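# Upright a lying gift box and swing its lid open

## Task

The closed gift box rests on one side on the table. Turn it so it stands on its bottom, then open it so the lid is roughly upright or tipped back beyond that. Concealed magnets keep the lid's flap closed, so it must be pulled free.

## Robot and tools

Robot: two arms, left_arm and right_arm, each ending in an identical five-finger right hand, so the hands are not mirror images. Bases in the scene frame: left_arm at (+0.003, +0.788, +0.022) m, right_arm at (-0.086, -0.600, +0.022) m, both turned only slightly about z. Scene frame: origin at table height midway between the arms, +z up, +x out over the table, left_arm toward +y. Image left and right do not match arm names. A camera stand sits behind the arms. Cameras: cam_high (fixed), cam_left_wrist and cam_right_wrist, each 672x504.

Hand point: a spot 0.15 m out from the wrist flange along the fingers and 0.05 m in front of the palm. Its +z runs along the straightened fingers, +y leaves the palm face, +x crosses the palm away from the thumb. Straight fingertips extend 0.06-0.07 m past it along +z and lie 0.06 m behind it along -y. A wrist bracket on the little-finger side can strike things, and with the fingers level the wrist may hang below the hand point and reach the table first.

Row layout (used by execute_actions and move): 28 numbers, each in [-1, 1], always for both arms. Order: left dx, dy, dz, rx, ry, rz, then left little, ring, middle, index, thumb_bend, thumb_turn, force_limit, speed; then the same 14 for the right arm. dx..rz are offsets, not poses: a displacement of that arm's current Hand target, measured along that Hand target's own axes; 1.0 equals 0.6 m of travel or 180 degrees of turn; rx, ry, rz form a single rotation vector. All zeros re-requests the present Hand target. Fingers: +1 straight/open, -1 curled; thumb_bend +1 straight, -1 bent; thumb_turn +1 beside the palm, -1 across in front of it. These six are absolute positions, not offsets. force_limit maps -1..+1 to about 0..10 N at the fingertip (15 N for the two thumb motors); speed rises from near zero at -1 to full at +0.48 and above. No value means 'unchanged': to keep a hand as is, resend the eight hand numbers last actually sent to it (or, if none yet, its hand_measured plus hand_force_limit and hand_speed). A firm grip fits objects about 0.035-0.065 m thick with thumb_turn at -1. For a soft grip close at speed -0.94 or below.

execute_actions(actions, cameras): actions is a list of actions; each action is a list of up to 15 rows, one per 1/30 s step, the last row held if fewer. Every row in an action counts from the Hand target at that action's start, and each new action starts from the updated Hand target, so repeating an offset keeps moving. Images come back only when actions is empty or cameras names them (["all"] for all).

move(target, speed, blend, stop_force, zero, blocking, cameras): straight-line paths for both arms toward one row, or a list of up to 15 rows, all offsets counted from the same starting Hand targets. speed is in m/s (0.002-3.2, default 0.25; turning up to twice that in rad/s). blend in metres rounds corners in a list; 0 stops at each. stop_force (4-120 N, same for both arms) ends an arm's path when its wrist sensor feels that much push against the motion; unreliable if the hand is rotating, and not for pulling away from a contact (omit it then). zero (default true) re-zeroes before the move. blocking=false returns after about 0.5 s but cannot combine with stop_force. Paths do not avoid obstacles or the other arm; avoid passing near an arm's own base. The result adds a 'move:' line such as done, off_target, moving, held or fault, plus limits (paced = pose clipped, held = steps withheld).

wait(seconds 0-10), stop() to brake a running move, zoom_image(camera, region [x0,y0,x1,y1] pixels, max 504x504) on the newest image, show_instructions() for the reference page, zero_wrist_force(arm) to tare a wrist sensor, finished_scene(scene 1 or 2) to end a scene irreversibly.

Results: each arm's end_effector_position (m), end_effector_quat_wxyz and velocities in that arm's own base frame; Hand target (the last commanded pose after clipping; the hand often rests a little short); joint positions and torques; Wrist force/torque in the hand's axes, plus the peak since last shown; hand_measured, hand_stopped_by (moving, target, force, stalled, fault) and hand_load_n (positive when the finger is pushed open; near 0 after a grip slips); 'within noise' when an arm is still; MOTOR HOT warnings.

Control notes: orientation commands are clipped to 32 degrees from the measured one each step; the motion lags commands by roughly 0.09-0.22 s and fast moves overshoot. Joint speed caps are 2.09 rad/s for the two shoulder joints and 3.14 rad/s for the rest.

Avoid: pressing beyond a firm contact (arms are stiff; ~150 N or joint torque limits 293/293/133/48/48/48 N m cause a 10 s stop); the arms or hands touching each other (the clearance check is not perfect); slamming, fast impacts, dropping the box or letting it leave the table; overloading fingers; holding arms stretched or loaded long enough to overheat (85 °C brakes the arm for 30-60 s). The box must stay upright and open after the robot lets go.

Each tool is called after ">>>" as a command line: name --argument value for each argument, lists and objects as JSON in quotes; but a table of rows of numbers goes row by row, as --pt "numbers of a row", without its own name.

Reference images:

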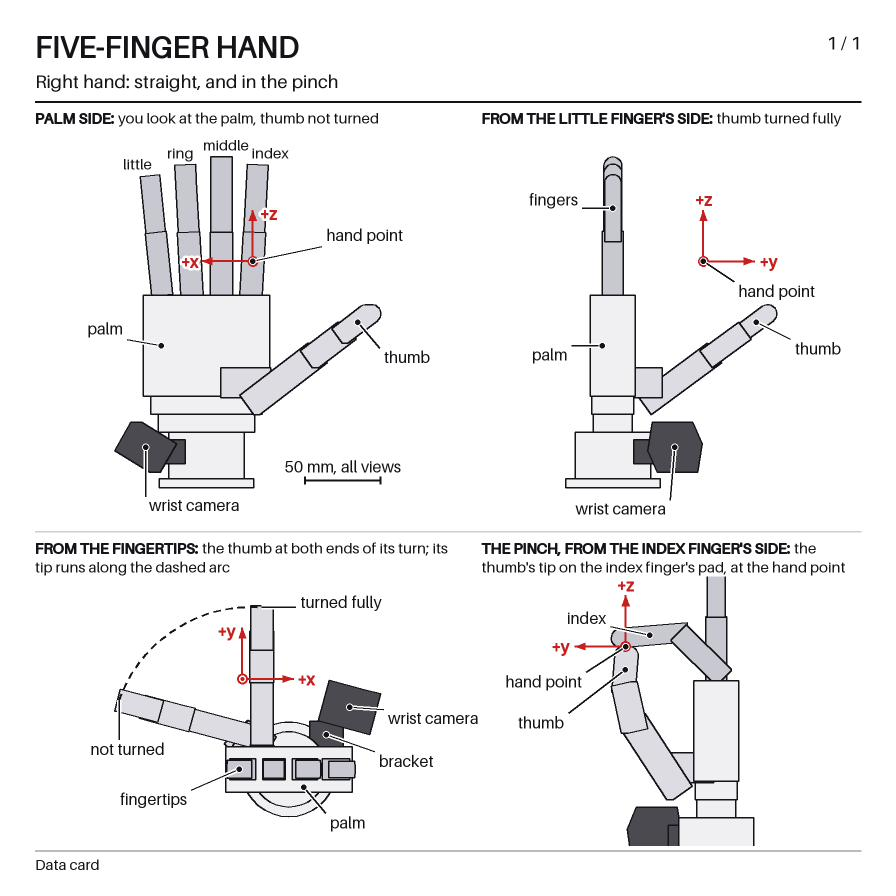

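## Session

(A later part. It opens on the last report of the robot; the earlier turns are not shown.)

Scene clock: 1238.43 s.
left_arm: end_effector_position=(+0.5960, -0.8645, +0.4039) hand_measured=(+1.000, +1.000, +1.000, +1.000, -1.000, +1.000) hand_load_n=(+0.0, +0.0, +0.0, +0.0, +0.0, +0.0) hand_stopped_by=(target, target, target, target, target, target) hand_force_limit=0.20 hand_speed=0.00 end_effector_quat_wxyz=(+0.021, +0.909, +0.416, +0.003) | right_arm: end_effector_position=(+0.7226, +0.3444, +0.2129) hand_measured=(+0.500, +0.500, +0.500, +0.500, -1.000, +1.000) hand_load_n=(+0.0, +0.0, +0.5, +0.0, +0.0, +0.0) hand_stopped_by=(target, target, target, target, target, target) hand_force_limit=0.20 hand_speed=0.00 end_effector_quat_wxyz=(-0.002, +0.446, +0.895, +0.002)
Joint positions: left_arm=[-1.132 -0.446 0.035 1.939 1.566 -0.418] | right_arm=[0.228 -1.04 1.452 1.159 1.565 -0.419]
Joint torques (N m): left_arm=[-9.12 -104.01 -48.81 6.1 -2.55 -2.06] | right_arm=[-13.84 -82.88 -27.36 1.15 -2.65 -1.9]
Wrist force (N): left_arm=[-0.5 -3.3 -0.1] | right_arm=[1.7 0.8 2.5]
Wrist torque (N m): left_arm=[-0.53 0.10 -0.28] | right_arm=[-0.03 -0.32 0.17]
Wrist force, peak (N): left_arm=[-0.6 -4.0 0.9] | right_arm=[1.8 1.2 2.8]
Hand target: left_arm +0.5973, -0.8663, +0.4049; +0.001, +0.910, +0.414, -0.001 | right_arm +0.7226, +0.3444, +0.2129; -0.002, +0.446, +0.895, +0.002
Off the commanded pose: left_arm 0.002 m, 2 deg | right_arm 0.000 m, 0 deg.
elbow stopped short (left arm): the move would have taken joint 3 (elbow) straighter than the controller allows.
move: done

>>> move --pt "0.28 0.262 0.333 0 0 -0.378 1 1 1 1 -1 1 0.2 0 0 0 0 0 0 0 0.5 0.5 0.5 0.5 -1 1 0.2 0" --cameras '["all"]'

Scene clock: 1249.10 s.
left_arm: end_effector_position=(+0.8241, -0.8416, +0.2042) hand_measured=(+1.000, +1.000, +1.000, +1.000, -1.000, +1.000) hand_load_n=(+0.0, +0.0, -0.5, +0.0, +0.0, +0.0) hand_stopped_by=(target, target, target, target, target, target) hand_force_limit=0.20 hand_speed=0.00 end_effector_quat_wxyz=(+0.156, +0.540, +0.826, -0.040) | right_arm: end_effector_position=(+0.7226, +0.3444, +0.2129) hand_measured=(+0.500, +0.500, +0.500, +0.500, -1.000, +1.000) hand_load_n=(+0.0, +0.0, +0.0, +0.0, +0.0, +0.0) hand_stopped_by=(target, target, target, target, target, target) hand_force_limit=0.20 hand_speed=0.00 end_effector_quat_wxyz=(-0.002, +0.446, +0.895, +0.002)
Joint positions: left_arm=[-1.004 -0.272 0.035 1.49 1.516 -1.409] | right_arm=[0.228 -1.04 1.452 1.159 1.565 -0.419]
Joint torques (N m): left_arm=[11.55 -113.85 -30.91 1.3 2.53 -2.34] | right_arm=[-12.64 -82.56 -27.03 1.09 -2.37 -1.69]
Wrist force (N): left_arm=[-1.4 -3.4 -0.6] | right_arm=[1.9 1.0 1.8]
Wrist torque (N m): left_arm=[-0.59 0.11 -0.07] | right_arm=[0.04 -0.31 0.19]
Wrist force, peak (N): left_arm=[-1.0 -4.2 -0.8] | right_arm=[1.9 1.3 2.8]
Hand target: left_arm +0.8259, -0.8435, +0.2048; +0.001, +0.522, +0.853, -0.002 | right_arm +0.7226, +0.3444, +0.2129; -0.002, +0.446, +0.895, +0.002
Off the commanded pose: left_arm 0.003 m, 19 deg | right_arm 0.000 m, 0 deg.
elbow stopped short (left arm): the move would have taken joint 3 (elbow) straighter than the controller allows.
move: off_target (left_arm)

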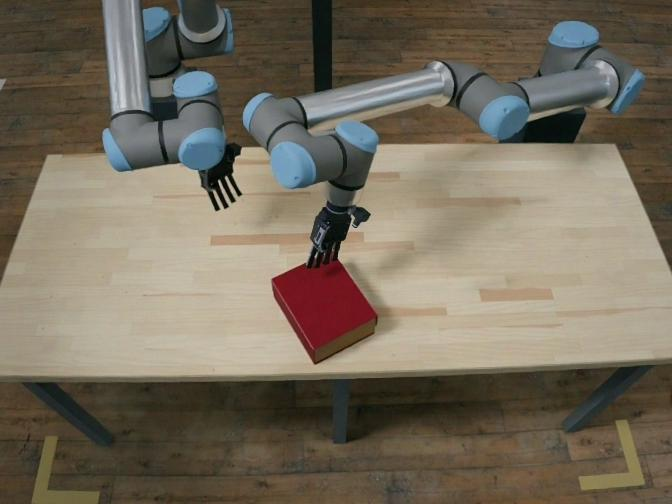

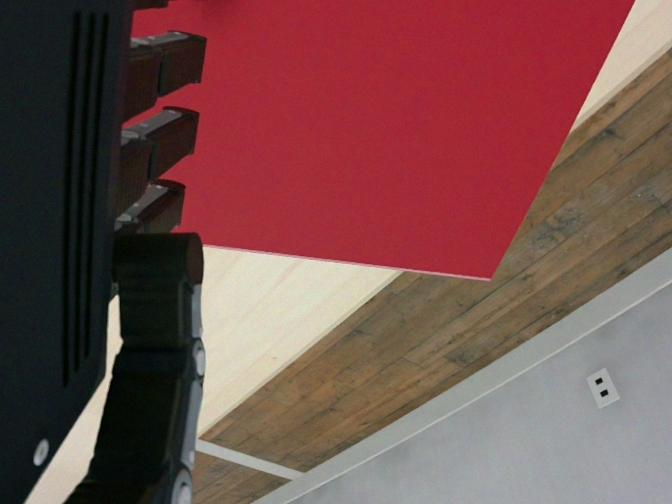

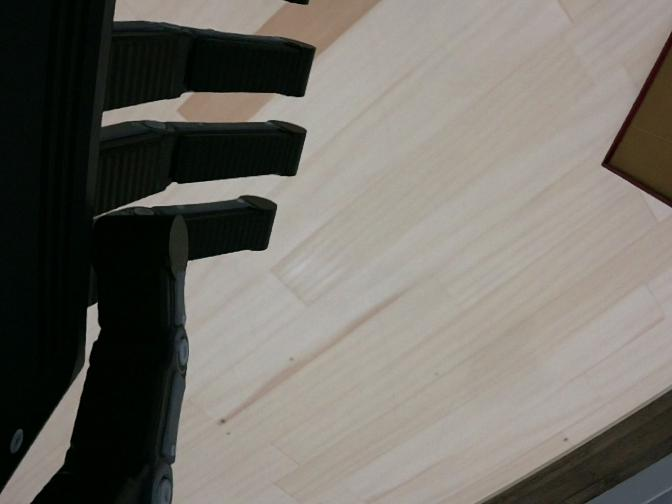

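>>> move --pt "0.047 -0.42 -0.05 0 0 0 0.5 0.5 0.5 0.5 -1 1 0.2 0 0 0 0 0 0 0 1 1 1 1 -1 1 0.2 0"

>>> move --pt "0 0 0 0 0 0 0.5 0.5 0.5 0.5 -1 1 0.2 0 0.19 0.51 0 0 0 0 1 1 1 1 -1 1 0.2 0" --cameras '["all"]'

Scene clock: 1262.23 s.
left_arm: end_effector_position=(+0.7005, -0.8900, +0.2204) hand_measured=(+0.500, +0.500, +0.500, +0.500, -1.000, +1.000) hand_load_n=(+0.0, +0.0, +0.0, +0.0, +0.0, +0.0) hand_stopped_by=(target, target, target, target, target, target) hand_force_limit=0.20 hand_speed=0.00 end_effector_quat_wxyz=(+0.096, +0.536, +0.839, -0.027) | right_arm: end_effector_position=(+0.7226, +0.3444, +0.2129) hand_measured=(+1.000, +1.000, +1.000, +1.000, -1.000, +1.000) hand_load_n=(+0.0, +0.0, +0.0, +0.0, +0.0, +0.0) hand_stopped_by=(target, target, target, target, target, target) hand_force_limit=0.20 hand_speed=0.00 end_effector_quat_wxyz=(-0.002, +0.446, +0.895, +0.002)
Joint positions: left_arm=[-1.125 -0.287 0.036 1.63 1.516 -1.554] | right_arm=[0.228 -1.04 1.452 1.158 1.565 -0.419]
Joint torques (N m): left_arm=[13.7 -112.79 -53.28 1.72 -2.54 1.62] | right_arm=[-10.26 -82.45 -35.63 5.37 -0.86 -1.82]
Wrist force (N): left_arm=[-1.5 -3.8 -0.2] | right_arm=[2.2 0.9 2.3]
Wrist torque (N m): left_arm=[-0.60 0.18 -0.48] | right_arm=[-0.02 -0.38 0.21]
Wrist force, peak (N): left_arm=[-1.2 -11.1 -2.1] | right_arm=[2.5 1.2 2.6]
Hand target: left_arm +0.7008, -0.8899, +0.2203; +0.096, +0.536, +0.839, -0.027 (not the last commanded pose) | right_arm +0.7226, +0.3444, +0.2129; -0.002, +0.446, +0.895, +0.002
Off the commanded pose: left_arm 0.121 m, 11 deg | right_arm 0.000 m, 0 deg.
elbow stopped short (left arm): the move would have taken joint 3 (elbow) straighter than the controller allows.
move: held (left_arm; a check stopped the path); limits=held
pose unreachable (left arm): on one or more control steps of this call, first in action 0 (counted from 0), this arm could not follow its commanded pose, so it was not sent that pose on those steps. It may still have moved: this result reports where it is.
cause: moving toward the commanded pose would bring a part of the arm too close to another arm (a part of this arm just beyond joint 4 (wrist 1) and a part of the right arm just beyond its joint 5 (wrist 2), along the way the arms are being sent, or toward where that arm still pushes).

Scene clock: 1262.73 s.
left_arm: end_effector_position=(+0.7008, -0.8899, +0.2203) hand_measured=(+0.500, +0.500, +0.500, +0.500, -1.000, +1.000) hand_load_n=(+0.0, +0.0, +0.0, +0.0, +0.0, +0.0) hand_stopped_by=(target, target, target, target, target, target) hand_force_limit=0.20 hand_speed=0.00 end_effector_quat_wxyz=(+0.096, +0.536, +0.839, -0.027) | right_arm: end_effector_position=(+0.7226, +0.3444, +0.2129) hand_measured=(+1.000, +1.000, +1.000, +1.000, -1.000, +1.000) hand_load_n=(+0.0, +0.0, +0.0, +0.0, +0.0, +0.0) hand_stopped_by=(target, target, target, target, target, target) hand_force_limit=0.20 hand_speed=0.00 end_effector_quat_wxyz=(-0.002, +0.446, +0.895, +0.002)
Joint positions: left_arm=[-1.125 -0.286 0.036 1.63 1.516 -1.554] | right_arm=[0.228 -1.04 1.452 1.159 1.565 -0.419]
Joint torques (N m): left_arm=[12.93 -112.35 -52 1.94 -2.66 1.74] | right_arm=[-8.98 -82.02 -27.16 5.49 -0.73 -1.25]
Wrist force (N): left_arm=[-1.2 -3.3 -0.2] | right_arm=[1.8 1.0 1.9]
Wrist torque (N m): left_arm=[-0.53 0.12 -0.44] | right_arm=[0.02 -0.30 0.19]
Wrist force, peak (N): left_arm=[-1.1 -3.7 -0.2] | right_arm=[2.3 0.7 2.5]
Hand target: left_arm +0.7008, -0.8899, +0.2203; +0.096, +0.536, +0.839, -0.027 | right_arm +0.7226, +0.3444, +0.2129; -0.002, +0.446, +0.895, +0.002 (not the last commanded pose)
Off the commanded pose: left_arm 0.000 m, 0 deg | right_arm 0.327 m, 0 deg.
move: held (right_arm; a check stopped the path); limits=held
pose unreachable (right arm): on one or more control steps of this call, first in action 0 (counted from 0), this arm could not follow its commanded pose, so it was not sent that pose on those steps. It may still have moved: this result reports where it is.
cause: moving toward the commanded pose would bring a part of the arm too close to another arm (a part of this arm just beyond joint 5 (wrist 2) and a part of the left arm just beyond its joint 3 (elbow), along the way the arms are being sent, or toward where that arm still pushes).

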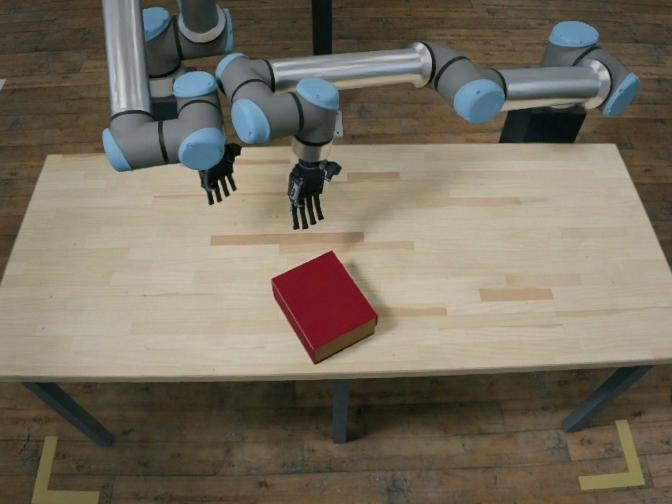

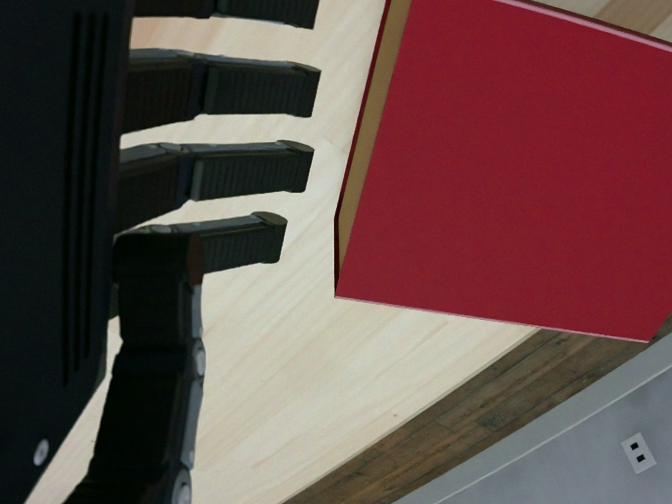

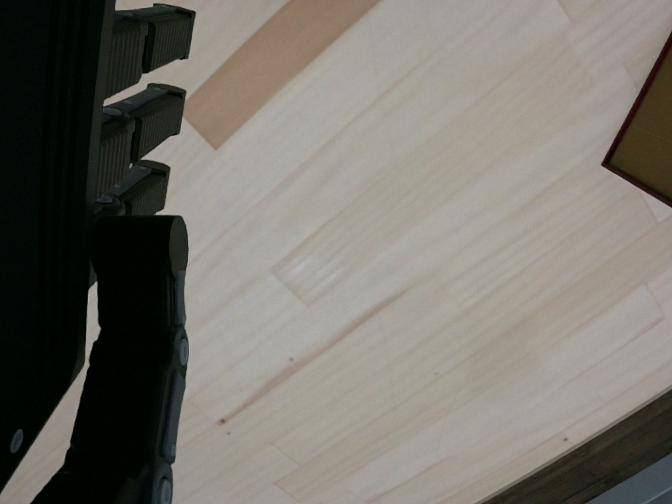

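>>> move --pt "0 0 0 0 0 0 0.5 0.5 0.5 0.5 -1 1 0.2 0 -0.2 0.267 0 0 0 0 1 1 1 1 -1 1 0.2 0" --pt "0 0 0 0 0 0 0.5 0.5 0.5 0.5 -1 1 0.2 0 0.19 0.51 -0.05 0 0 0 1 1 1 1 -1 1 0.2 0" --blend 0.05 --cameras '["all"]'

>>> move --pt "-0.037 -0.2 0.05 0 0 0 0.5 0.5 0.5 0.5 -1 1 0.2 0 0 0 0 0 0 0 1 1 1 1 -1 1 0.2 0" --cameras '["all"]'

Scene clock: 1271.77 s.
left_arm: end_effector_position=(+0.7008, -0.8899, +0.2203) hand_measured=(+0.500, +0.500, +0.500, +0.500, -1.000, +1.000) hand_load_n=(+0.0, +0.0, +0.0, +0.0, +0.0, +0.0) hand_stopped_by=(target, target, target, target, target, target) hand_force_limit=0.20 hand_speed=0.00 end_effector_quat_wxyz=(+0.096, +0.536, +0.839, -0.027) | right_arm: end_effector_position=(+0.9105, +0.4275, +0.2218) hand_measured=(+1.000, +1.000, +1.000, +1.000, -1.000, +1.000) hand_load_n=(+0.0, +0.0, +0.0, +0.0, +0.0, +0.0) hand_stopped_by=(target, target, target, target, target, target) hand_force_limit=0.20 hand_speed=0.00 end_effector_quat_wxyz=(+0.000, +0.445, +0.896, +0.005)
Joint positions: left_arm=[-1.125 -0.286 0.035 1.63 1.516 -1.554] | right_arm=[0.269 -0.681 0.816 1.43 1.563 -0.379]
Joint torques (N m): left_arm=[13.47 -110.24 -52.66 6.07 -2.53 1.79] | right_arm=[-12.81 -105.88 -30.57 1.08 2.1 -1.77]
Wrist force (N): left_arm=[-0.9 -3.4 -0.3] | right_arm=[2.0 0.5 2.4]
Wrist torque (N m): left_arm=[-0.54 0.09 -0.43] | right_arm=[-0.11 -0.33 0.23]
Wrist force, peak (N): left_arm=[-1.2 -4.0 0.0] | right_arm=[8.1 3.6 4.2]
Hand target: left_arm +0.7008, -0.8899, +0.2203; +0.096, +0.536, +0.839, -0.027 | right_arm +0.9104, +0.4273, +0.2217; +0.000, +0.445, +0.896, +0.005 (not the last commanded pose)
Off the commanded pose: left_arm 0.000 m, 0 deg | right_arm 0.194 m, 0 deg.
move: held (right_arm; a check stopped the path); path passed 1 of 2 targets; limits=held
pose unreachable (right arm): on one or more control steps of this call, first in action 0 (counted from 0), this arm could not follow its commanded pose, so it was not sent that pose on those steps. It may still have moved: this result reports where it is.
cause: moving toward the commanded pose would bring a part of the arm too close to another arm (a part of this arm just beyond joint 5 (wrist 2) and a part of the left arm just beyond its joint 4 (wrist 1), along the way the arms are being sent, or toward where that arm still pushes).

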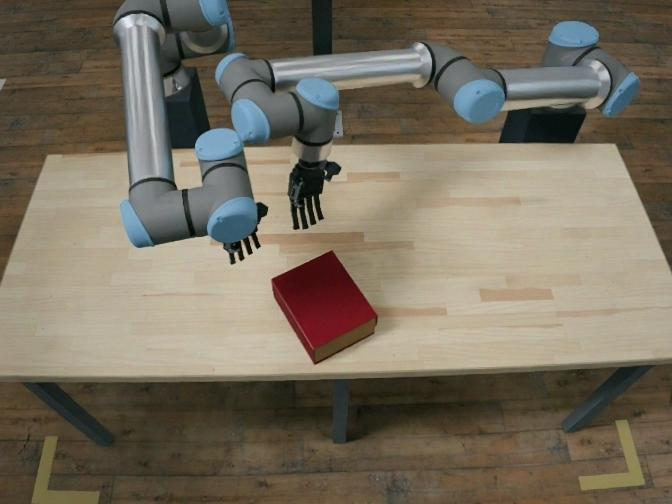

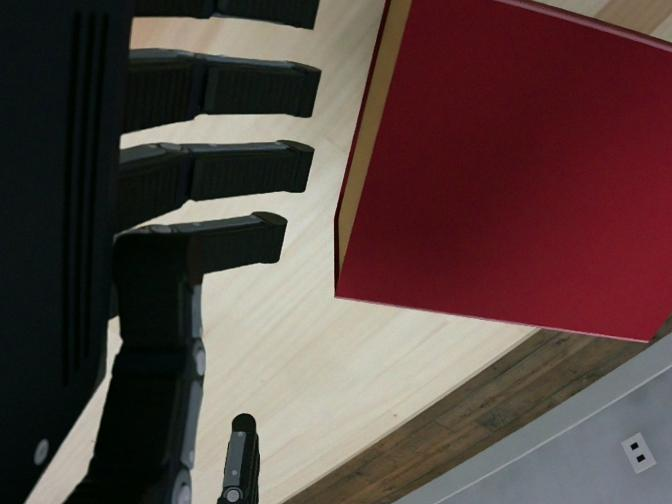

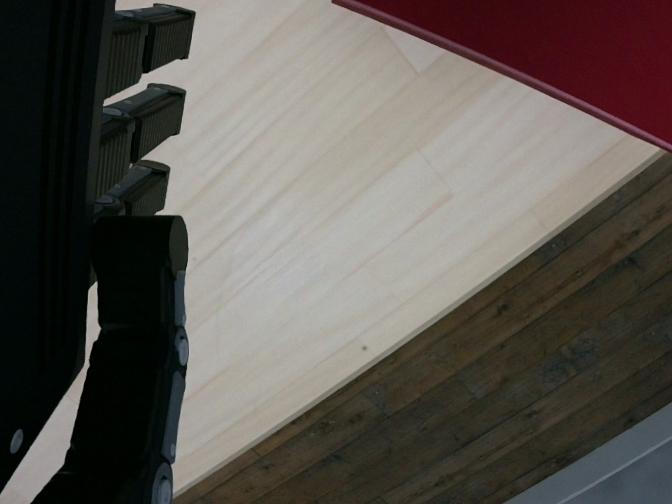

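Scene clock: 1272.97 s.
left_arm: end_effector_position=(+0.6050, -0.9636, +0.1880) hand_measured=(+0.500, +0.500, +0.500, +0.500, -1.000, +1.000) hand_load_n=(+0.0, +0.0, +0.0, +0.0, +0.0, +0.0) hand_stopped_by=(target, target, target, target, target, target) hand_force_limit=0.20 hand_speed=0.00 end_effector_quat_wxyz=(+0.101, +0.537, +0.837, -0.030) | right_arm: end_effector_position=(+0.9104, +0.4273, +0.2217) hand_measured=(+1.000, +1.000, +1.000, +1.000, -1.000, +1.000) hand_load_n=(+0.0, +0.0, +0.0, +0.0, +0.0, +0.0) hand_stopped_by=(target, target, target, target, target, target) hand_force_limit=0.20 hand_speed=0.00 end_effector_quat_wxyz=(+0.000, +0.445, +0.896, +0.005)
Joint positions: left_arm=[-1.239 -0.258 0.035 1.596 1.492 -1.662] | right_arm=[0.269 -0.681 0.817 1.43 1.563 -0.38]
Joint torques (N m): left_arm=[-9.65 -112.1 -53.26 1.43 -2.56 -2.01] | right_arm=[-10.75 -106.8 -29.46 0.87 1.87 -1.65]
Wrist force (N): left_arm=[-0.8 -3.3 0.4] | right_arm=[1.7 0.2 2.6]
Wrist torque (N m): left_arm=[-0.59 0.04 -0.10] | right_arm=[-0.16 -0.31 0.20]
Wrist force, peak (N): left_arm=[-1.1 -4.7 0.4] | right_arm=[1.9 0.6 2.9]
Hand target: left_arm +0.6054, -0.9651, +0.1882; +0.096, +0.536, +0.839, -0.027 | right_arm +0.9104, +0.4273, +0.2217; +0.000, +0.445, +0.896, +0.005
Off the commanded pose: left_arm 0.002 m, 1 deg | right_arm 0.000 m, 0 deg.
elbow stopped short (left arm): the move would have taken joint 3 (elbow) straighter than the controller allows.
move: done

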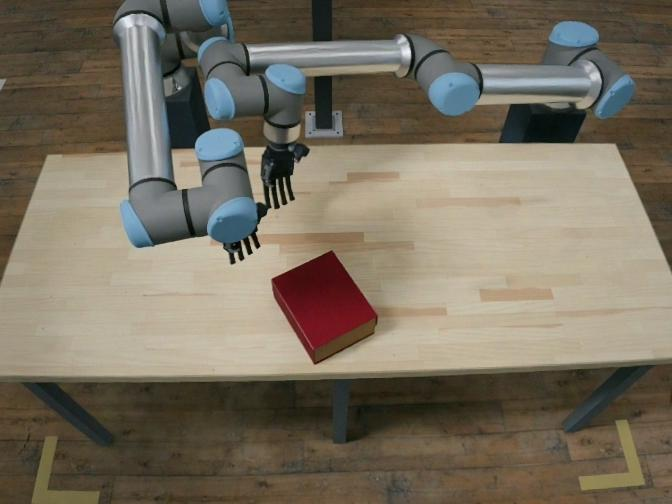

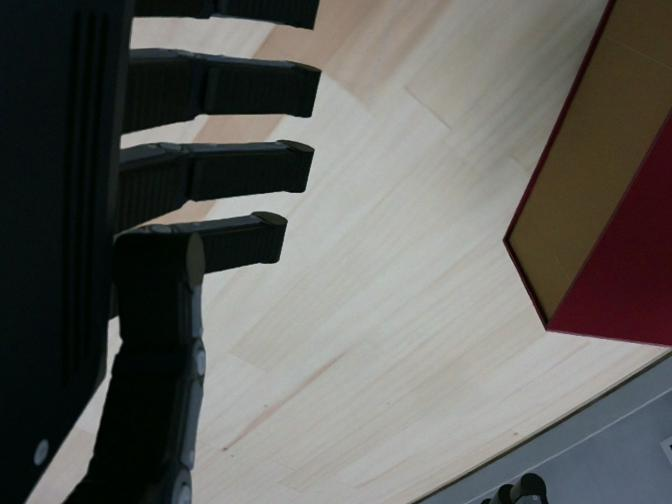

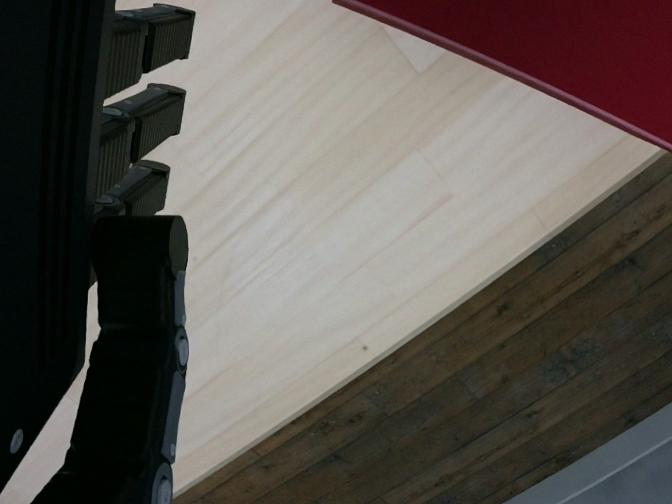

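>>> move --pt "0 0 0 0 0 0 0.5 0.5 0.5 0.5 -1 1 0.2 0 0.265 0.177 0.03 0 0 0 1 1 1 1 -1 1 0.2 0" --cameras '["all"]'

Scene clock: 1276.20 s.
left_arm: end_effector_position=(+0.6047, -0.9639, +0.1879) hand_measured=(+0.500, +0.500, +0.500, +0.500, -1.000, +1.000) hand_load_n=(+0.0, +0.0, +0.0, +0.0, +0.0, +0.0) hand_stopped_by=(target, target, target, target, target, target) hand_force_limit=0.20 hand_speed=0.00 end_effector_quat_wxyz=(+0.101, +0.537, +0.837, -0.030) | right_arm: end_effector_position=(+0.9093, +0.4410, +0.2205) hand_measured=(+1.000, +1.000, +1.000, +1.000, -1.000, +1.000) hand_load_n=(+0.0, +0.0, +0.0, +0.0, +0.0, +0.0) hand_stopped_by=(target, target, target, target, target, target) hand_force_limit=0.20 hand_speed=0.00 end_effector_quat_wxyz=(+0.000, +0.445, +0.896, +0.005)
Joint positions: left_arm=[-1.239 -0.257 0.035 1.596 1.492 -1.662] | right_arm=[0.284 -0.669 0.797 1.437 1.563 -0.365]
Joint torques (N m): left_arm=[-8.16 -113.84 -52.52 1.54 -2.59 -2.16] | right_arm=[-14.45 -106.24 -31.3 0.88 -0.09 -1.86]
Wrist force (N): left_arm=[-1.0 -3.2 0.6] | right_arm=[2.2 0.4 2.3]
Wrist torque (N m): left_arm=[-0.58 0.05 -0.11] | right_arm=[-0.11 -0.37 0.23]
Wrist force, peak (N): left_arm=[-0.9 -3.8 0.5] | right_arm=[6.7 3.2 4.4]
Hand target: left_arm +0.6054, -0.9651, +0.1882; +0.096, +0.536, +0.839, -0.027 | right_arm +0.9094, +0.4407, +0.2205; +0.000, +0.445, +0.896, +0.005 (not the last commanded pose)
Off the commanded pose: left_arm 0.001 m, 1 deg | right_arm 0.178 m, 0 deg.
elbow stopped short (left arm): the move would have taken joint 3 (elbow) straighter than the controller allows.
move: held (right_arm; a check stopped the path); limits=held
pose unreachable (right arm): on one or more control steps of this call, first in action 0 (counted from 0), this arm could not follow its commanded pose, so it was not sent that pose on those steps. It may still have moved: this result reports where it is.
cause: moving toward the commanded pose would bring a part of the arm too close to another arm (a part of this arm just beyond joint 2 (shoulder lift) and a part of the left arm just beyond its joint 3 (elbow), 17 mm apart when this arm was first held).

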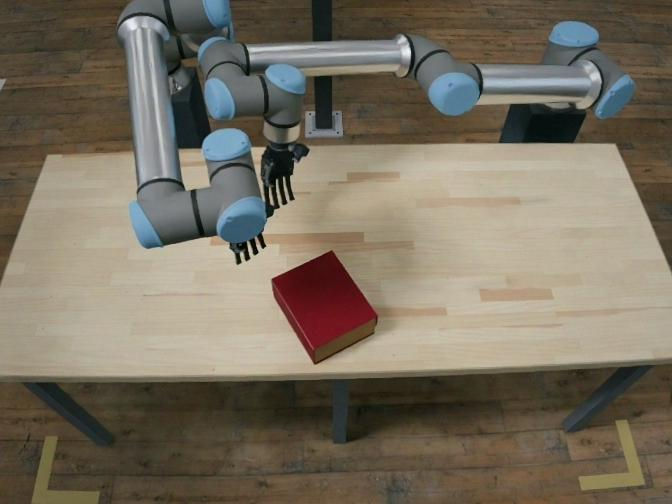

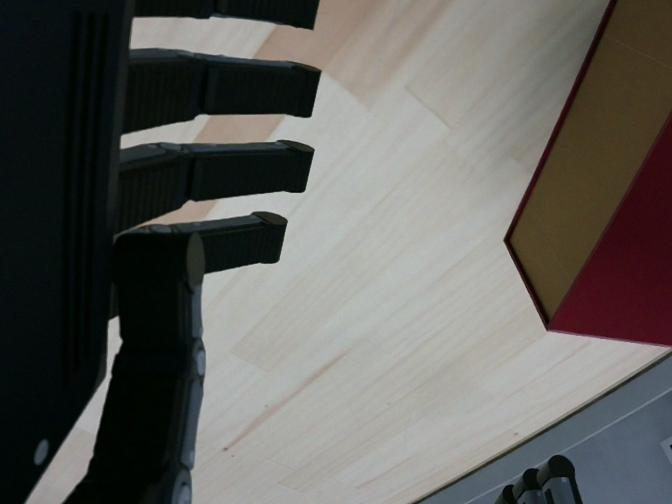

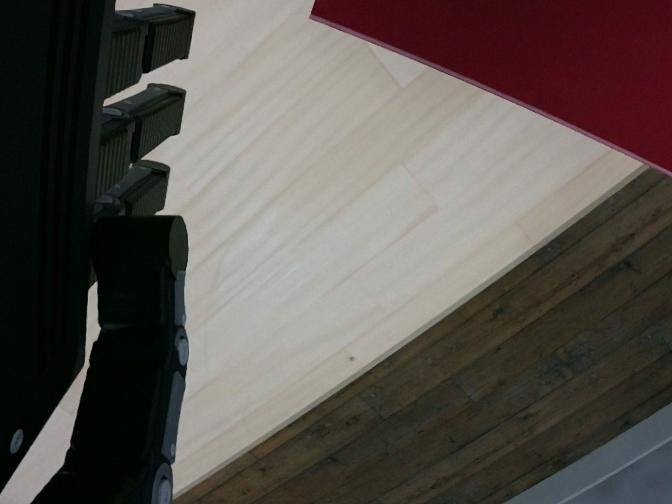

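>>> move --pt "0.78 0.3 -0.1 0 0 0 0.5 0.5 0.5 0.5 -1 1 0.2 0 0 0 0 0 0 0 1 1 1 1 -1 1 0.2 0" --speed 0.4

>>> move --pt "0 0 0 0 0 0.6 0.5 0.5 0.5 0.5 -1 1 0.2 0 0.25 0.16 0.03 0 0 0 1 1 1 1 -1 1 0.2 0" --cameras '["all"]'

Scene clock: 1286.80 s.
left_arm: end_effector_position=(+0.5692, -0.4620, +0.1687) hand_measured=(+0.500, +0.500, +0.500, +0.500, -1.000, +1.000) hand_load_n=(+0.0, +0.0, +0.0, +0.0, +0.0, +0.0) hand_stopped_by=(target, target, target, target, target, target) hand_force_limit=0.20 hand_speed=0.00 end_effector_quat_wxyz=(+0.096, +0.536, +0.839, -0.027) | right_arm: end_effector_position=(+0.9094, +0.4407, +0.2205) hand_measured=(+1.000, +1.000, +1.000, +1.000, -1.000, +1.000) hand_load_n=(+0.0, +0.0, +0.0, +0.0, +0.0, +0.0) hand_stopped_by=(target, target, target, target, target, target) hand_force_limit=0.20 hand_speed=0.00 end_effector_quat_wxyz=(+0.000, +0.445, +0.896, +0.005)
Joint positions: left_arm=[-1.014 -1.175 1.731 0.819 1.537 -1.445] | right_arm=[0.283 -0.67 0.798 1.437 1.563 -0.366]
Joint torques (N m): left_arm=[13.29 -87.78 -20.19 1.77 2.51 1.91] | right_arm=[-12.51 -107.64 -29.95 1.01 1.9 -1.65]
Wrist force (N): left_arm=[-1.0 -3.1 -0.4] | right_arm=[2.1 0.5 2.3]
Wrist torque (N m): left_arm=[-0.46 0.11 -0.45] | right_arm=[-0.10 -0.37 0.23]
Wrist force, peak (N): left_arm=[-1.7 -4.5 0.8] | right_arm=[2.3 0.6 2.8]
Hand target: left_arm +0.5692, -0.4618, +0.1688; +0.096, +0.536, +0.839, -0.027 | right_arm +0.9094, +0.4407, +0.2205; +0.000, +0.445, +0.896, +0.005
Off the commanded pose: left_arm 0.000 m, 0 deg | right_arm 0.000 m, 0 deg.
move: done

Scene clock: 1291.37 s.
left_arm: end_effector_position=(+0.5692, -0.4618, +0.1688) hand_measured=(+0.500, +0.500, +0.500, +0.500, -1.000, +1.000) hand_load_n=(+0.0, +0.0, +0.0, +0.0, +0.0, +0.0) hand_stopped_by=(target, target, target, target, target, target) hand_force_limit=0.20 hand_speed=0.00 end_effector_quat_wxyz=(+0.078, +0.993, +0.060, +0.062) | right_arm: end_effector_position=(+0.8953, +0.6183, +0.2040) hand_measured=(+1.000, +1.000, +1.000, +1.000, -1.000, +1.000) hand_load_n=(+0.0, +0.0, +0.0, +0.0, +0.0, +0.0) hand_stopped_by=(target, target, target, target, target, target) hand_force_limit=0.20 hand_speed=0.00 end_effector_quat_wxyz=(+0.000, +0.445, +0.896, +0.005)
Joint positions: left_arm=[-0.838 -1.127 1.651 0.848 1.572 0.612] | right_arm=[0.46 -0.42 0.347 1.636 1.565 -0.189]
Joint torques (N m): left_arm=[14.4 -57.92 -48.17 5.98 2.69 1.83] | right_arm=[16.64 -101.83 -42.25 7.61 2.67 2.07]
Wrist force (N): left_arm=[-0.1 -2.9 -0.7] | right_arm=[2.2 0.4 2.3]
Wrist torque (N m): left_arm=[-0.48 0.19 -0.49] | right_arm=[-0.05 -0.40 -0.10]
Wrist force, peak (N): left_arm=[-1.3 -3.7 -0.2] | right_arm=[2.1 0.3 3.0]
Hand target: left_arm +0.5692, -0.4618, +0.1688; +0.078, +0.993, +0.060, +0.062 | right_arm +0.8953, +0.6184, +0.2040; +0.000, +0.445, +0.896, +0.005
Off the commanded pose: left_arm 0.000 m, 0 deg | right_arm 0.000 m, 0 deg.
move: done

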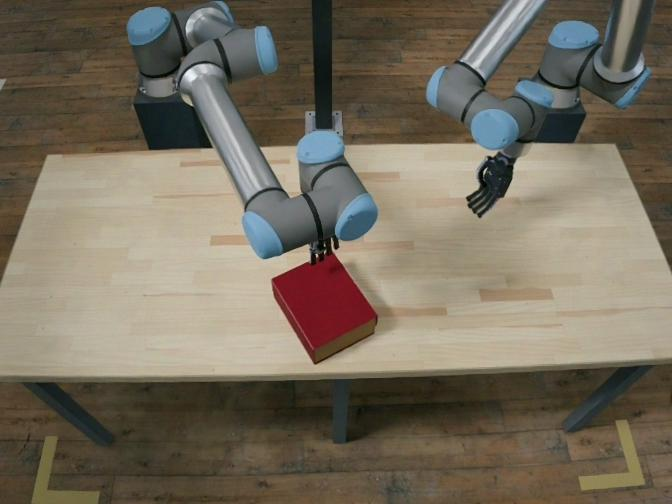

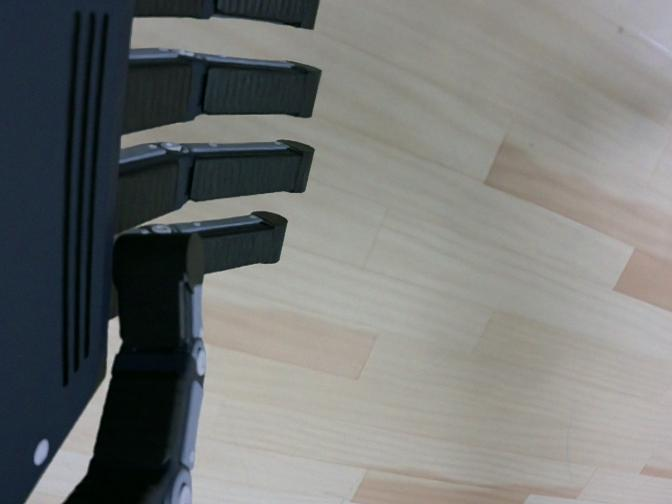

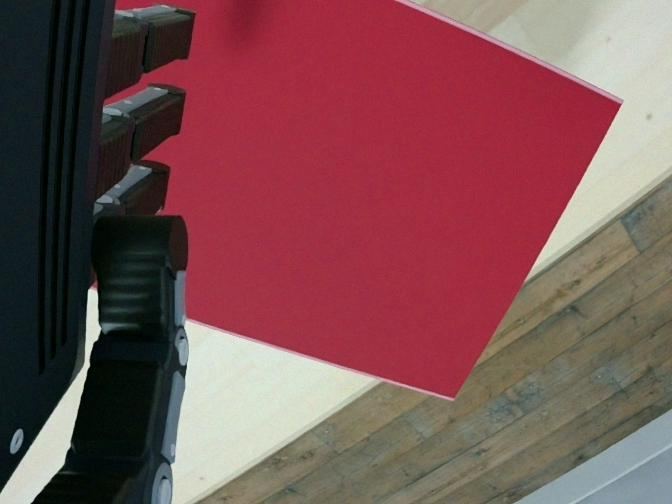

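>>> move --pt "0 0 0 0 0 0 0.5 0.5 0.5 0.5 -1 1 0.2 0 0 0.083 0 0 0 0 1 1 1 1 -1 1 0.2 0" --pt "0 0 0 0 0 0 0.5 0.5 0.5 0.5 -1 1 0.2 0 0 0.083 0.2 0 0 0 1 1 1 1 -1 1 0.2 0" --speed '[0.2,0.04]' --stop_force 10

>>> move --pt "0 0 0 0 0 0 0.5 0.5 0.5 0.5 -1 1 0.2 0 0.19 -0.12 0.004 0 0 -0.322 1 1 1 1 -1 1 0.2 0" --speed 0.15 --cameras '["all"]'

Scene clock: 1303.30 s.
left_arm: end_effector_position=(+0.5692, -0.4618, +0.1688) hand_measured=(+0.500, +0.500, +0.500, +0.500, -1.000, +1.000) hand_load_n=(+0.0, +0.0, +0.0, +0.0, +0.0, +0.0) hand_stopped_by=(target, target, target, target, target, target) hand_force_limit=0.20 hand_speed=0.00 end_effector_quat_wxyz=(+0.078, +0.993, +0.060, +0.062) | right_arm: end_effector_position=(+0.9332, +0.6475, +0.1466) hand_measured=(+1.000, +1.000, +1.000, +1.000, -1.000, +1.000) hand_load_n=(+0.0, -0.5, -1.0, +0.0, +0.0, +0.0) hand_stopped_by=(target, target, target, target, target, target) hand_force_limit=0.20 hand_speed=0.00 end_effector_quat_wxyz=(+0.015, +0.441, +0.897, +0.034)
Joint positions: left_arm=[-0.838 -1.127 1.651 0.848 1.572 0.613] | right_arm=[0.466 -0.218 0.035 1.682 1.554 -0.19]
Joint torques (N m): left_arm=[12.42 -57.08 -47.92 5.74 2.66 1.85] | right_arm=[-12.67 -115.8 -29.51 6.99 -2.71 -0.7]
Wrist force (N): left_arm=[-0.1 -3.1 -0.8] | right_arm=[1.2 1.0 -4.6]
Wrist torque (N m): left_arm=[-0.51 0.19 -0.50] | right_arm=[0.34 -0.20 -0.15]
Wrist force, peak (N): left_arm=[-0.2 -3.5 -0.7] | right_arm=[1.8 1.7 -28.1]
Hand target: left_arm +0.5692, -0.4618, +0.1688; +0.078, +0.993, +0.060, +0.062 | right_arm +0.9332, +0.6476, +0.1467; +0.015, +0.441, +0.897, +0.033 (not the last commanded pose)
Off the commanded pose: left_arm 0.000 m, 0 deg | right_arm 0.062 m, 4 deg.
elbow stopped short (right arm): the move would have taken joint 3 (elbow) straighter than the controller allows.
move: contact (right_arm); path passed 1 of 2 targets

Scene clock: 1307.33 s.
left_arm: end_effector_position=(+0.5692, -0.4618, +0.1688) hand_measured=(+0.500, +0.500, +0.500, +0.500, -1.000, +1.000) hand_load_n=(+0.0, +0.0, +0.0, +0.0, +0.0, +0.5) hand_stopped_by=(target, target, target, target, target, target) hand_force_limit=0.20 hand_speed=0.00 end_effector_quat_wxyz=(+0.078, +0.993, +0.060, +0.062) | right_arm: end_effector_position=(+0.8070, +0.6942, +0.1393) hand_measured=(+1.000, +1.000, +1.000, +1.000, -1.000, +1.000) hand_load_n=(+0.0, +0.0, +2.5, +0.0, +0.0, +0.0) hand_stopped_by=(target, target, target, target, target, target) hand_force_limit=0.20 hand_speed=0.00 end_effector_quat_wxyz=(+0.029, -0.048, +0.998, +0.022) end_effector_velocity=(-0.001, +0.000, +0.000) end_effector_angular_velocity=(+0.000, -0.001, +0.005)
Joint positions: left_arm=[-0.838 -1.127 1.651 0.848 1.572 0.613] | right_arm=[0.501 -0.542 0.695 1.346 1.557 -1.165]
Joint velocities: left_arm=[within noise] | right_arm=[0 -0.001 0.001 -0.001 0 -0.005]
Joint torques (N m): left_arm=[13.71 -58.77 -48.22 6.05 2.79 1.72] | right_arm=[41.74 -11.56 25.19 -3.18 -10.88 -1.98]
Wrist force (N): left_arm=[-0.1 -3.1 -0.7] | right_arm=[-29.9 -10.2 -104.8]
Wrist torque (N m): left_arm=[-0.52 0.19 -0.50] | right_arm=[7.29 -0.26 -1.65]
Wrist force, peak (N): left_arm=[-0.5 -3.5 -0.6] | right_arm=[-34.8 -13.0 -103.7]
Hand target: left_arm +0.5692, -0.4618, +0.1688; +0.078, +0.993, +0.060, +0.062 | right_arm +0.8069, +0.6942, +0.1393; +0.029, -0.048, +0.998, +0.022
Off the commanded pose: left_arm 0.000 m, 0 deg | right_arm 0.000 m, 0 deg.
move: done

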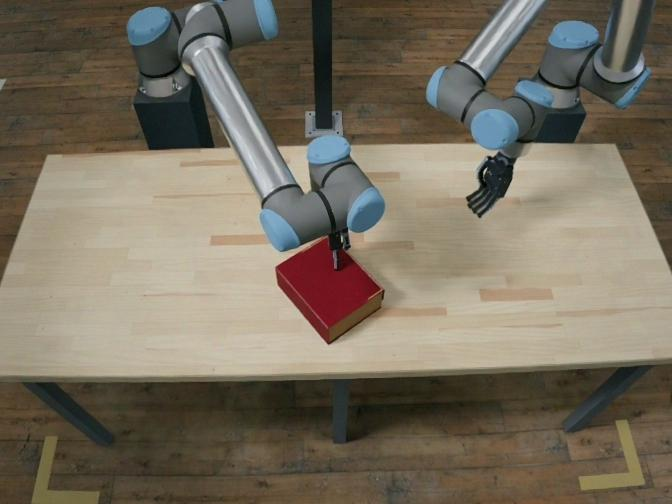

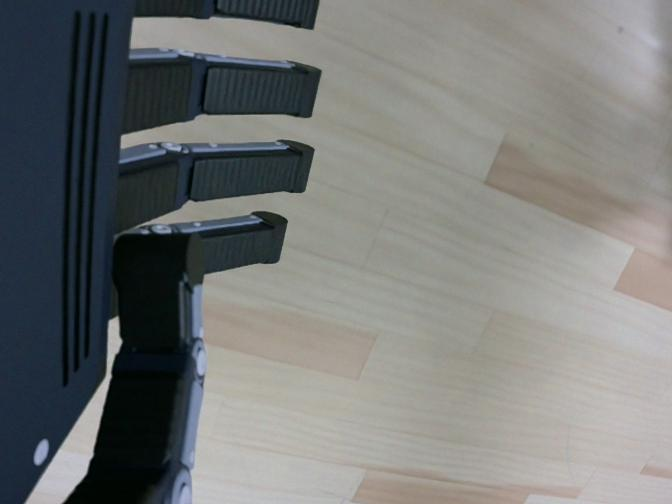

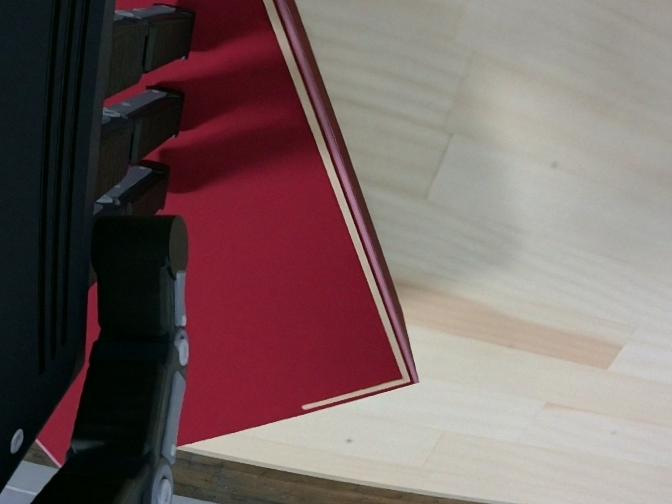

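>>> move --pt "0 0 0 0 0 0 0.5 0.5 0.5 0.5 -1 1 0.2 0 0 0 -0.06 0 0 0 1 1 1 1 -1 1 0.2 0" --cameras '["all"]'

>>> zoom_image --camera "cam_high" --region '[250, 220, 410, 360]'

Scene clock: 1311.73 s.
left_arm: end_effector_position=(+0.5692, -0.4618, +0.1688) hand_measured=(+0.500, +0.500, +0.500, +0.500, -1.000, +1.000) hand_load_n=(+0.0, +0.0, +0.0, +0.0, +0.0, +0.0) hand_stopped_by=(target, target, target, target, target, target) hand_force_limit=0.20 hand_speed=0.00 end_effector_quat_wxyz=(+0.078, +0.993, +0.060, +0.062) | right_arm: end_effector_position=(+0.8049, +0.6925, +0.1749) hand_measured=(+1.000, +1.000, +1.000, +1.000, -1.000, +1.000) hand_load_n=(+0.0, +0.0, +0.0, +0.0, +0.0, +0.0) hand_stopped_by=(target, target, target, target, target, target) hand_force_limit=0.20 hand_speed=0.00 end_effector_quat_wxyz=(+0.029, -0.048, +0.998, +0.022)
Joint positions: left_arm=[-0.838 -1.127 1.651 0.848 1.572 0.613] | right_arm=[0.501 -0.561 0.668 1.392 1.557 -1.166]
Joint torques (N m): left_arm=[13.37 -58.83 -47.54 6.07 2.83 1.55] | right_arm=[-12.69 -112.61 -42.96 7.81 2.37 -1.73]
Wrist force (N): left_arm=[-0.1 -3.4 -0.6] | right_arm=[1.0 0.2 2.6]
Wrist torque (N m): left_arm=[-0.57 0.18 -0.51] | right_arm=[-0.16 -0.24 0.13]
Wrist force, peak (N): left_arm=[-0.2 -3.6 -0.7] | right_arm=[-30.4 -10.8 -105.7]
Hand target: left_arm +0.5692, -0.4618, +0.1688; +0.078, +0.993, +0.060, +0.062 | right_arm +0.8049, +0.6925, +0.1752; +0.029, -0.048, +0.998, +0.022
Off the commanded pose: left_arm 0.000 m, 0 deg | right_arm 0.000 m, 0 deg.
move: done

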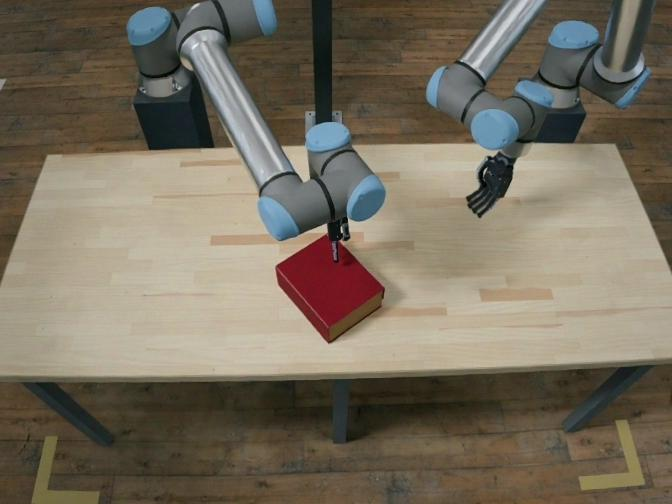

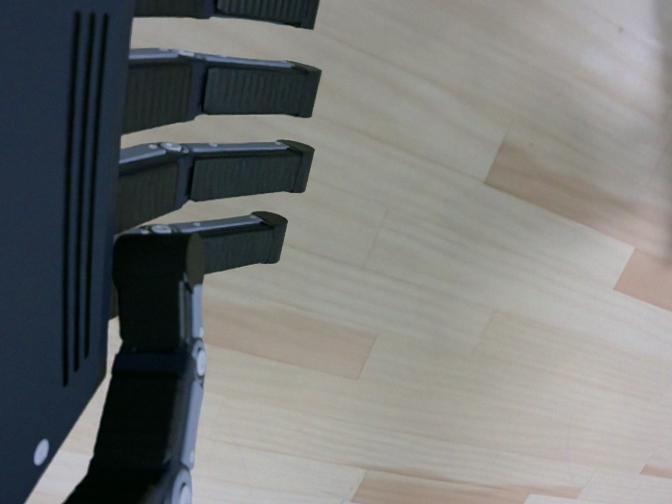

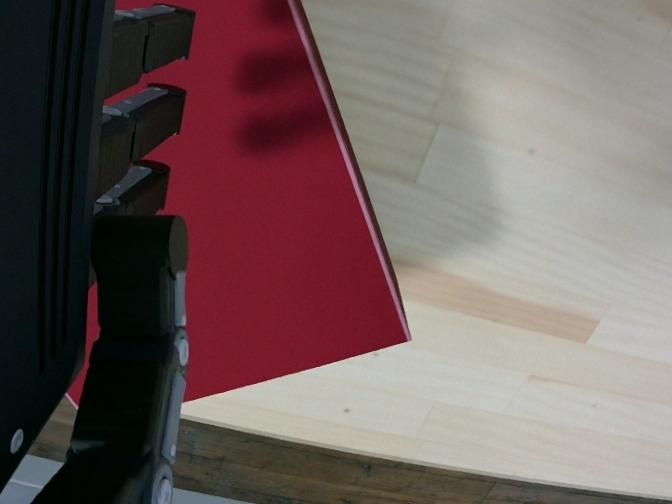

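Scaled by 3.150.

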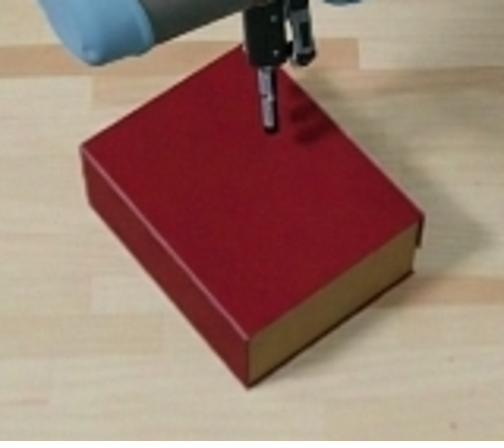

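>>> move --pt "0 0 0 0.05 -0.04 0 1 1 1 1 -1 1 0.2 0 0.2 -0.31 -0.1 0 0 0 1 1 1 1 -1 1 0.2 0"

>>> move --pt "0.218 0.463 0 0 0 0.54 1 1 1 1 -1 1 0.2 0 0 0 0 0 0 0 1 1 1 1 -1 1 0.2 0" --cameras '["cam_high"]'

Scene clock: 1331.23 s.
left_arm: end_effector_position=(+0.5692, -0.4618, +0.1688) hand_measured=(+1.000, +1.000, +1.000, +1.000, -1.000, +1.000) hand_load_n=(+0.0, +0.0, +0.0, +0.0, +0.0, +0.0) hand_stopped_by=(target, target, target, target, target, target) hand_force_limit=0.20 hand_speed=0.00 end_effector_quat_wxyz=(+0.004, +0.998, +0.059, -0.006) | right_arm: end_effector_position=(+0.7006, +0.4935, +0.2200) hand_measured=(+1.000, +1.000, +1.000, +1.000, -1.000, +1.000) hand_load_n=(+0.0, +0.0, +0.0, +0.0, +0.5, +0.0) hand_stopped_by=(target, target, target, target, target, target) hand_force_limit=0.20 hand_speed=0.00 end_effector_quat_wxyz=(+0.029, -0.048, +0.998, +0.022)
Joint positions: left_arm=[-0.833 -1.037 1.535 1.074 1.584 0.619] | right_arm=[0.34 -0.972 1.323 1.151 1.546 -1.327]
Joint torques (N m): left_arm=[13.94 -64.77 -47.8 6.79 2.82 1.86] | right_arm=[-10.14 -89.04 -29.22 0.86 -2.59 -1.24]
Wrist force (N): left_arm=[-1.1 -3.3 -0.5] | right_arm=[1.5 0.0 2.1]
Wrist torque (N m): left_arm=[-0.51 0.25 -0.52] | right_arm=[-0.13 -0.28 0.14]
Wrist force, peak (N): left_arm=[-0.7 -3.6 -0.7] | right_arm=[1.4 0.3 3.3]
Hand target: left_arm +0.5692, -0.4618, +0.1688; +0.003, +0.998, +0.059, -0.006 | right_arm +0.7005, +0.4933, +0.2201; +0.029, -0.048, +0.998, +0.022
Off the commanded pose: left_arm 0.000 m, 0 deg | right_arm 0.000 m, 0 deg.
move: done

Scene clock: 1335.17 s.
left_arm: end_effector_position=(+0.7056, -0.6816, +0.1670) hand_measured=(+1.000, +1.000, +1.000, +1.000, -1.000, +1.000) hand_load_n=(+0.0, +0.0, +0.0, +0.0, +0.0, +0.0) hand_stopped_by=(target, target, target, target, target, target) hand_force_limit=0.20 hand_speed=0.00 end_effector_quat_wxyz=(+0.007, +0.788, -0.615, +0.009) | right_arm: end_effector_position=(+0.7005, +0.4933, +0.2201) hand_measured=(+1.000, +1.000, +1.000, +1.000, -1.000, +1.000) hand_load_n=(+0.0, +0.0, +0.0, +0.0, +0.0, +0.0) hand_stopped_by=(target, target, target, target, target, target) hand_force_limit=0.20 hand_speed=0.00 end_effector_quat_wxyz=(+0.029, -0.048, +0.998, +0.022)
Joint positions: left_arm=[-0.901 -0.382 0.332 1.599 1.58 1.996] | right_arm=[0.34 -0.973 1.324 1.151 1.545 -1.327]
Joint torques (N m): left_arm=[13.95 -147.61 -26.27 2.1 2.91 -2.25] | right_arm=[-11.24 -88.48 -28.45 0.72 -2.5 -1.76]
Wrist force (N): left_arm=[0.0 -3.3 -0.1] | right_arm=[1.0 0.5 2.4]
Wrist torque (N m): left_arm=[-0.50 0.04 -0.15] | right_arm=[-0.07 -0.21 0.12]
Wrist force, peak (N): left_arm=[1.2 -3.7 -10.3] | right_arm=[1.9 0.6 2.7]
Hand target: left_arm +0.7056, -0.6816, +0.1669; +0.007, +0.788, -0.615, +0.009 (not the last commanded pose) | right_arm +0.7005, +0.4933, +0.2201; +0.029, -0.048, +0.998, +0.022
Off the commanded pose: left_arm 0.048 m, 14 deg | right_arm 0.000 m, 0 deg.
led back after a hold (left arm): the arm was led back toward your command in small steps, so it may still be short of it.
move: held (left_arm; a check stopped the path); limits=held
pose unreachable (left arm): on one or more control steps of this call, first in action 0 (counted from 0), this arm could not follow its commanded pose, so it was not sent that pose on those steps. It may still have moved: this result reports where it is.
cause: moving toward the commanded pose would bring a part of the arm too close to another arm (a part of this arm just beyond joint 3 (elbow) and a part of the right arm just beyond its joint 4 (wrist 1), at the place that arm is still heading or pushing toward).
Images, in order (width x height): cam_high 672x504.

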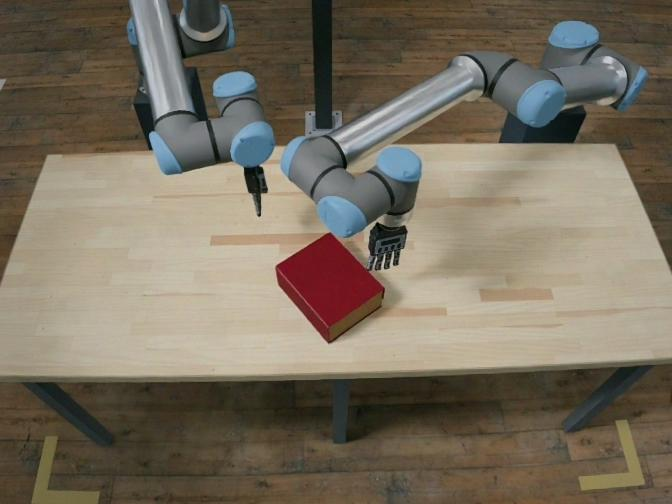

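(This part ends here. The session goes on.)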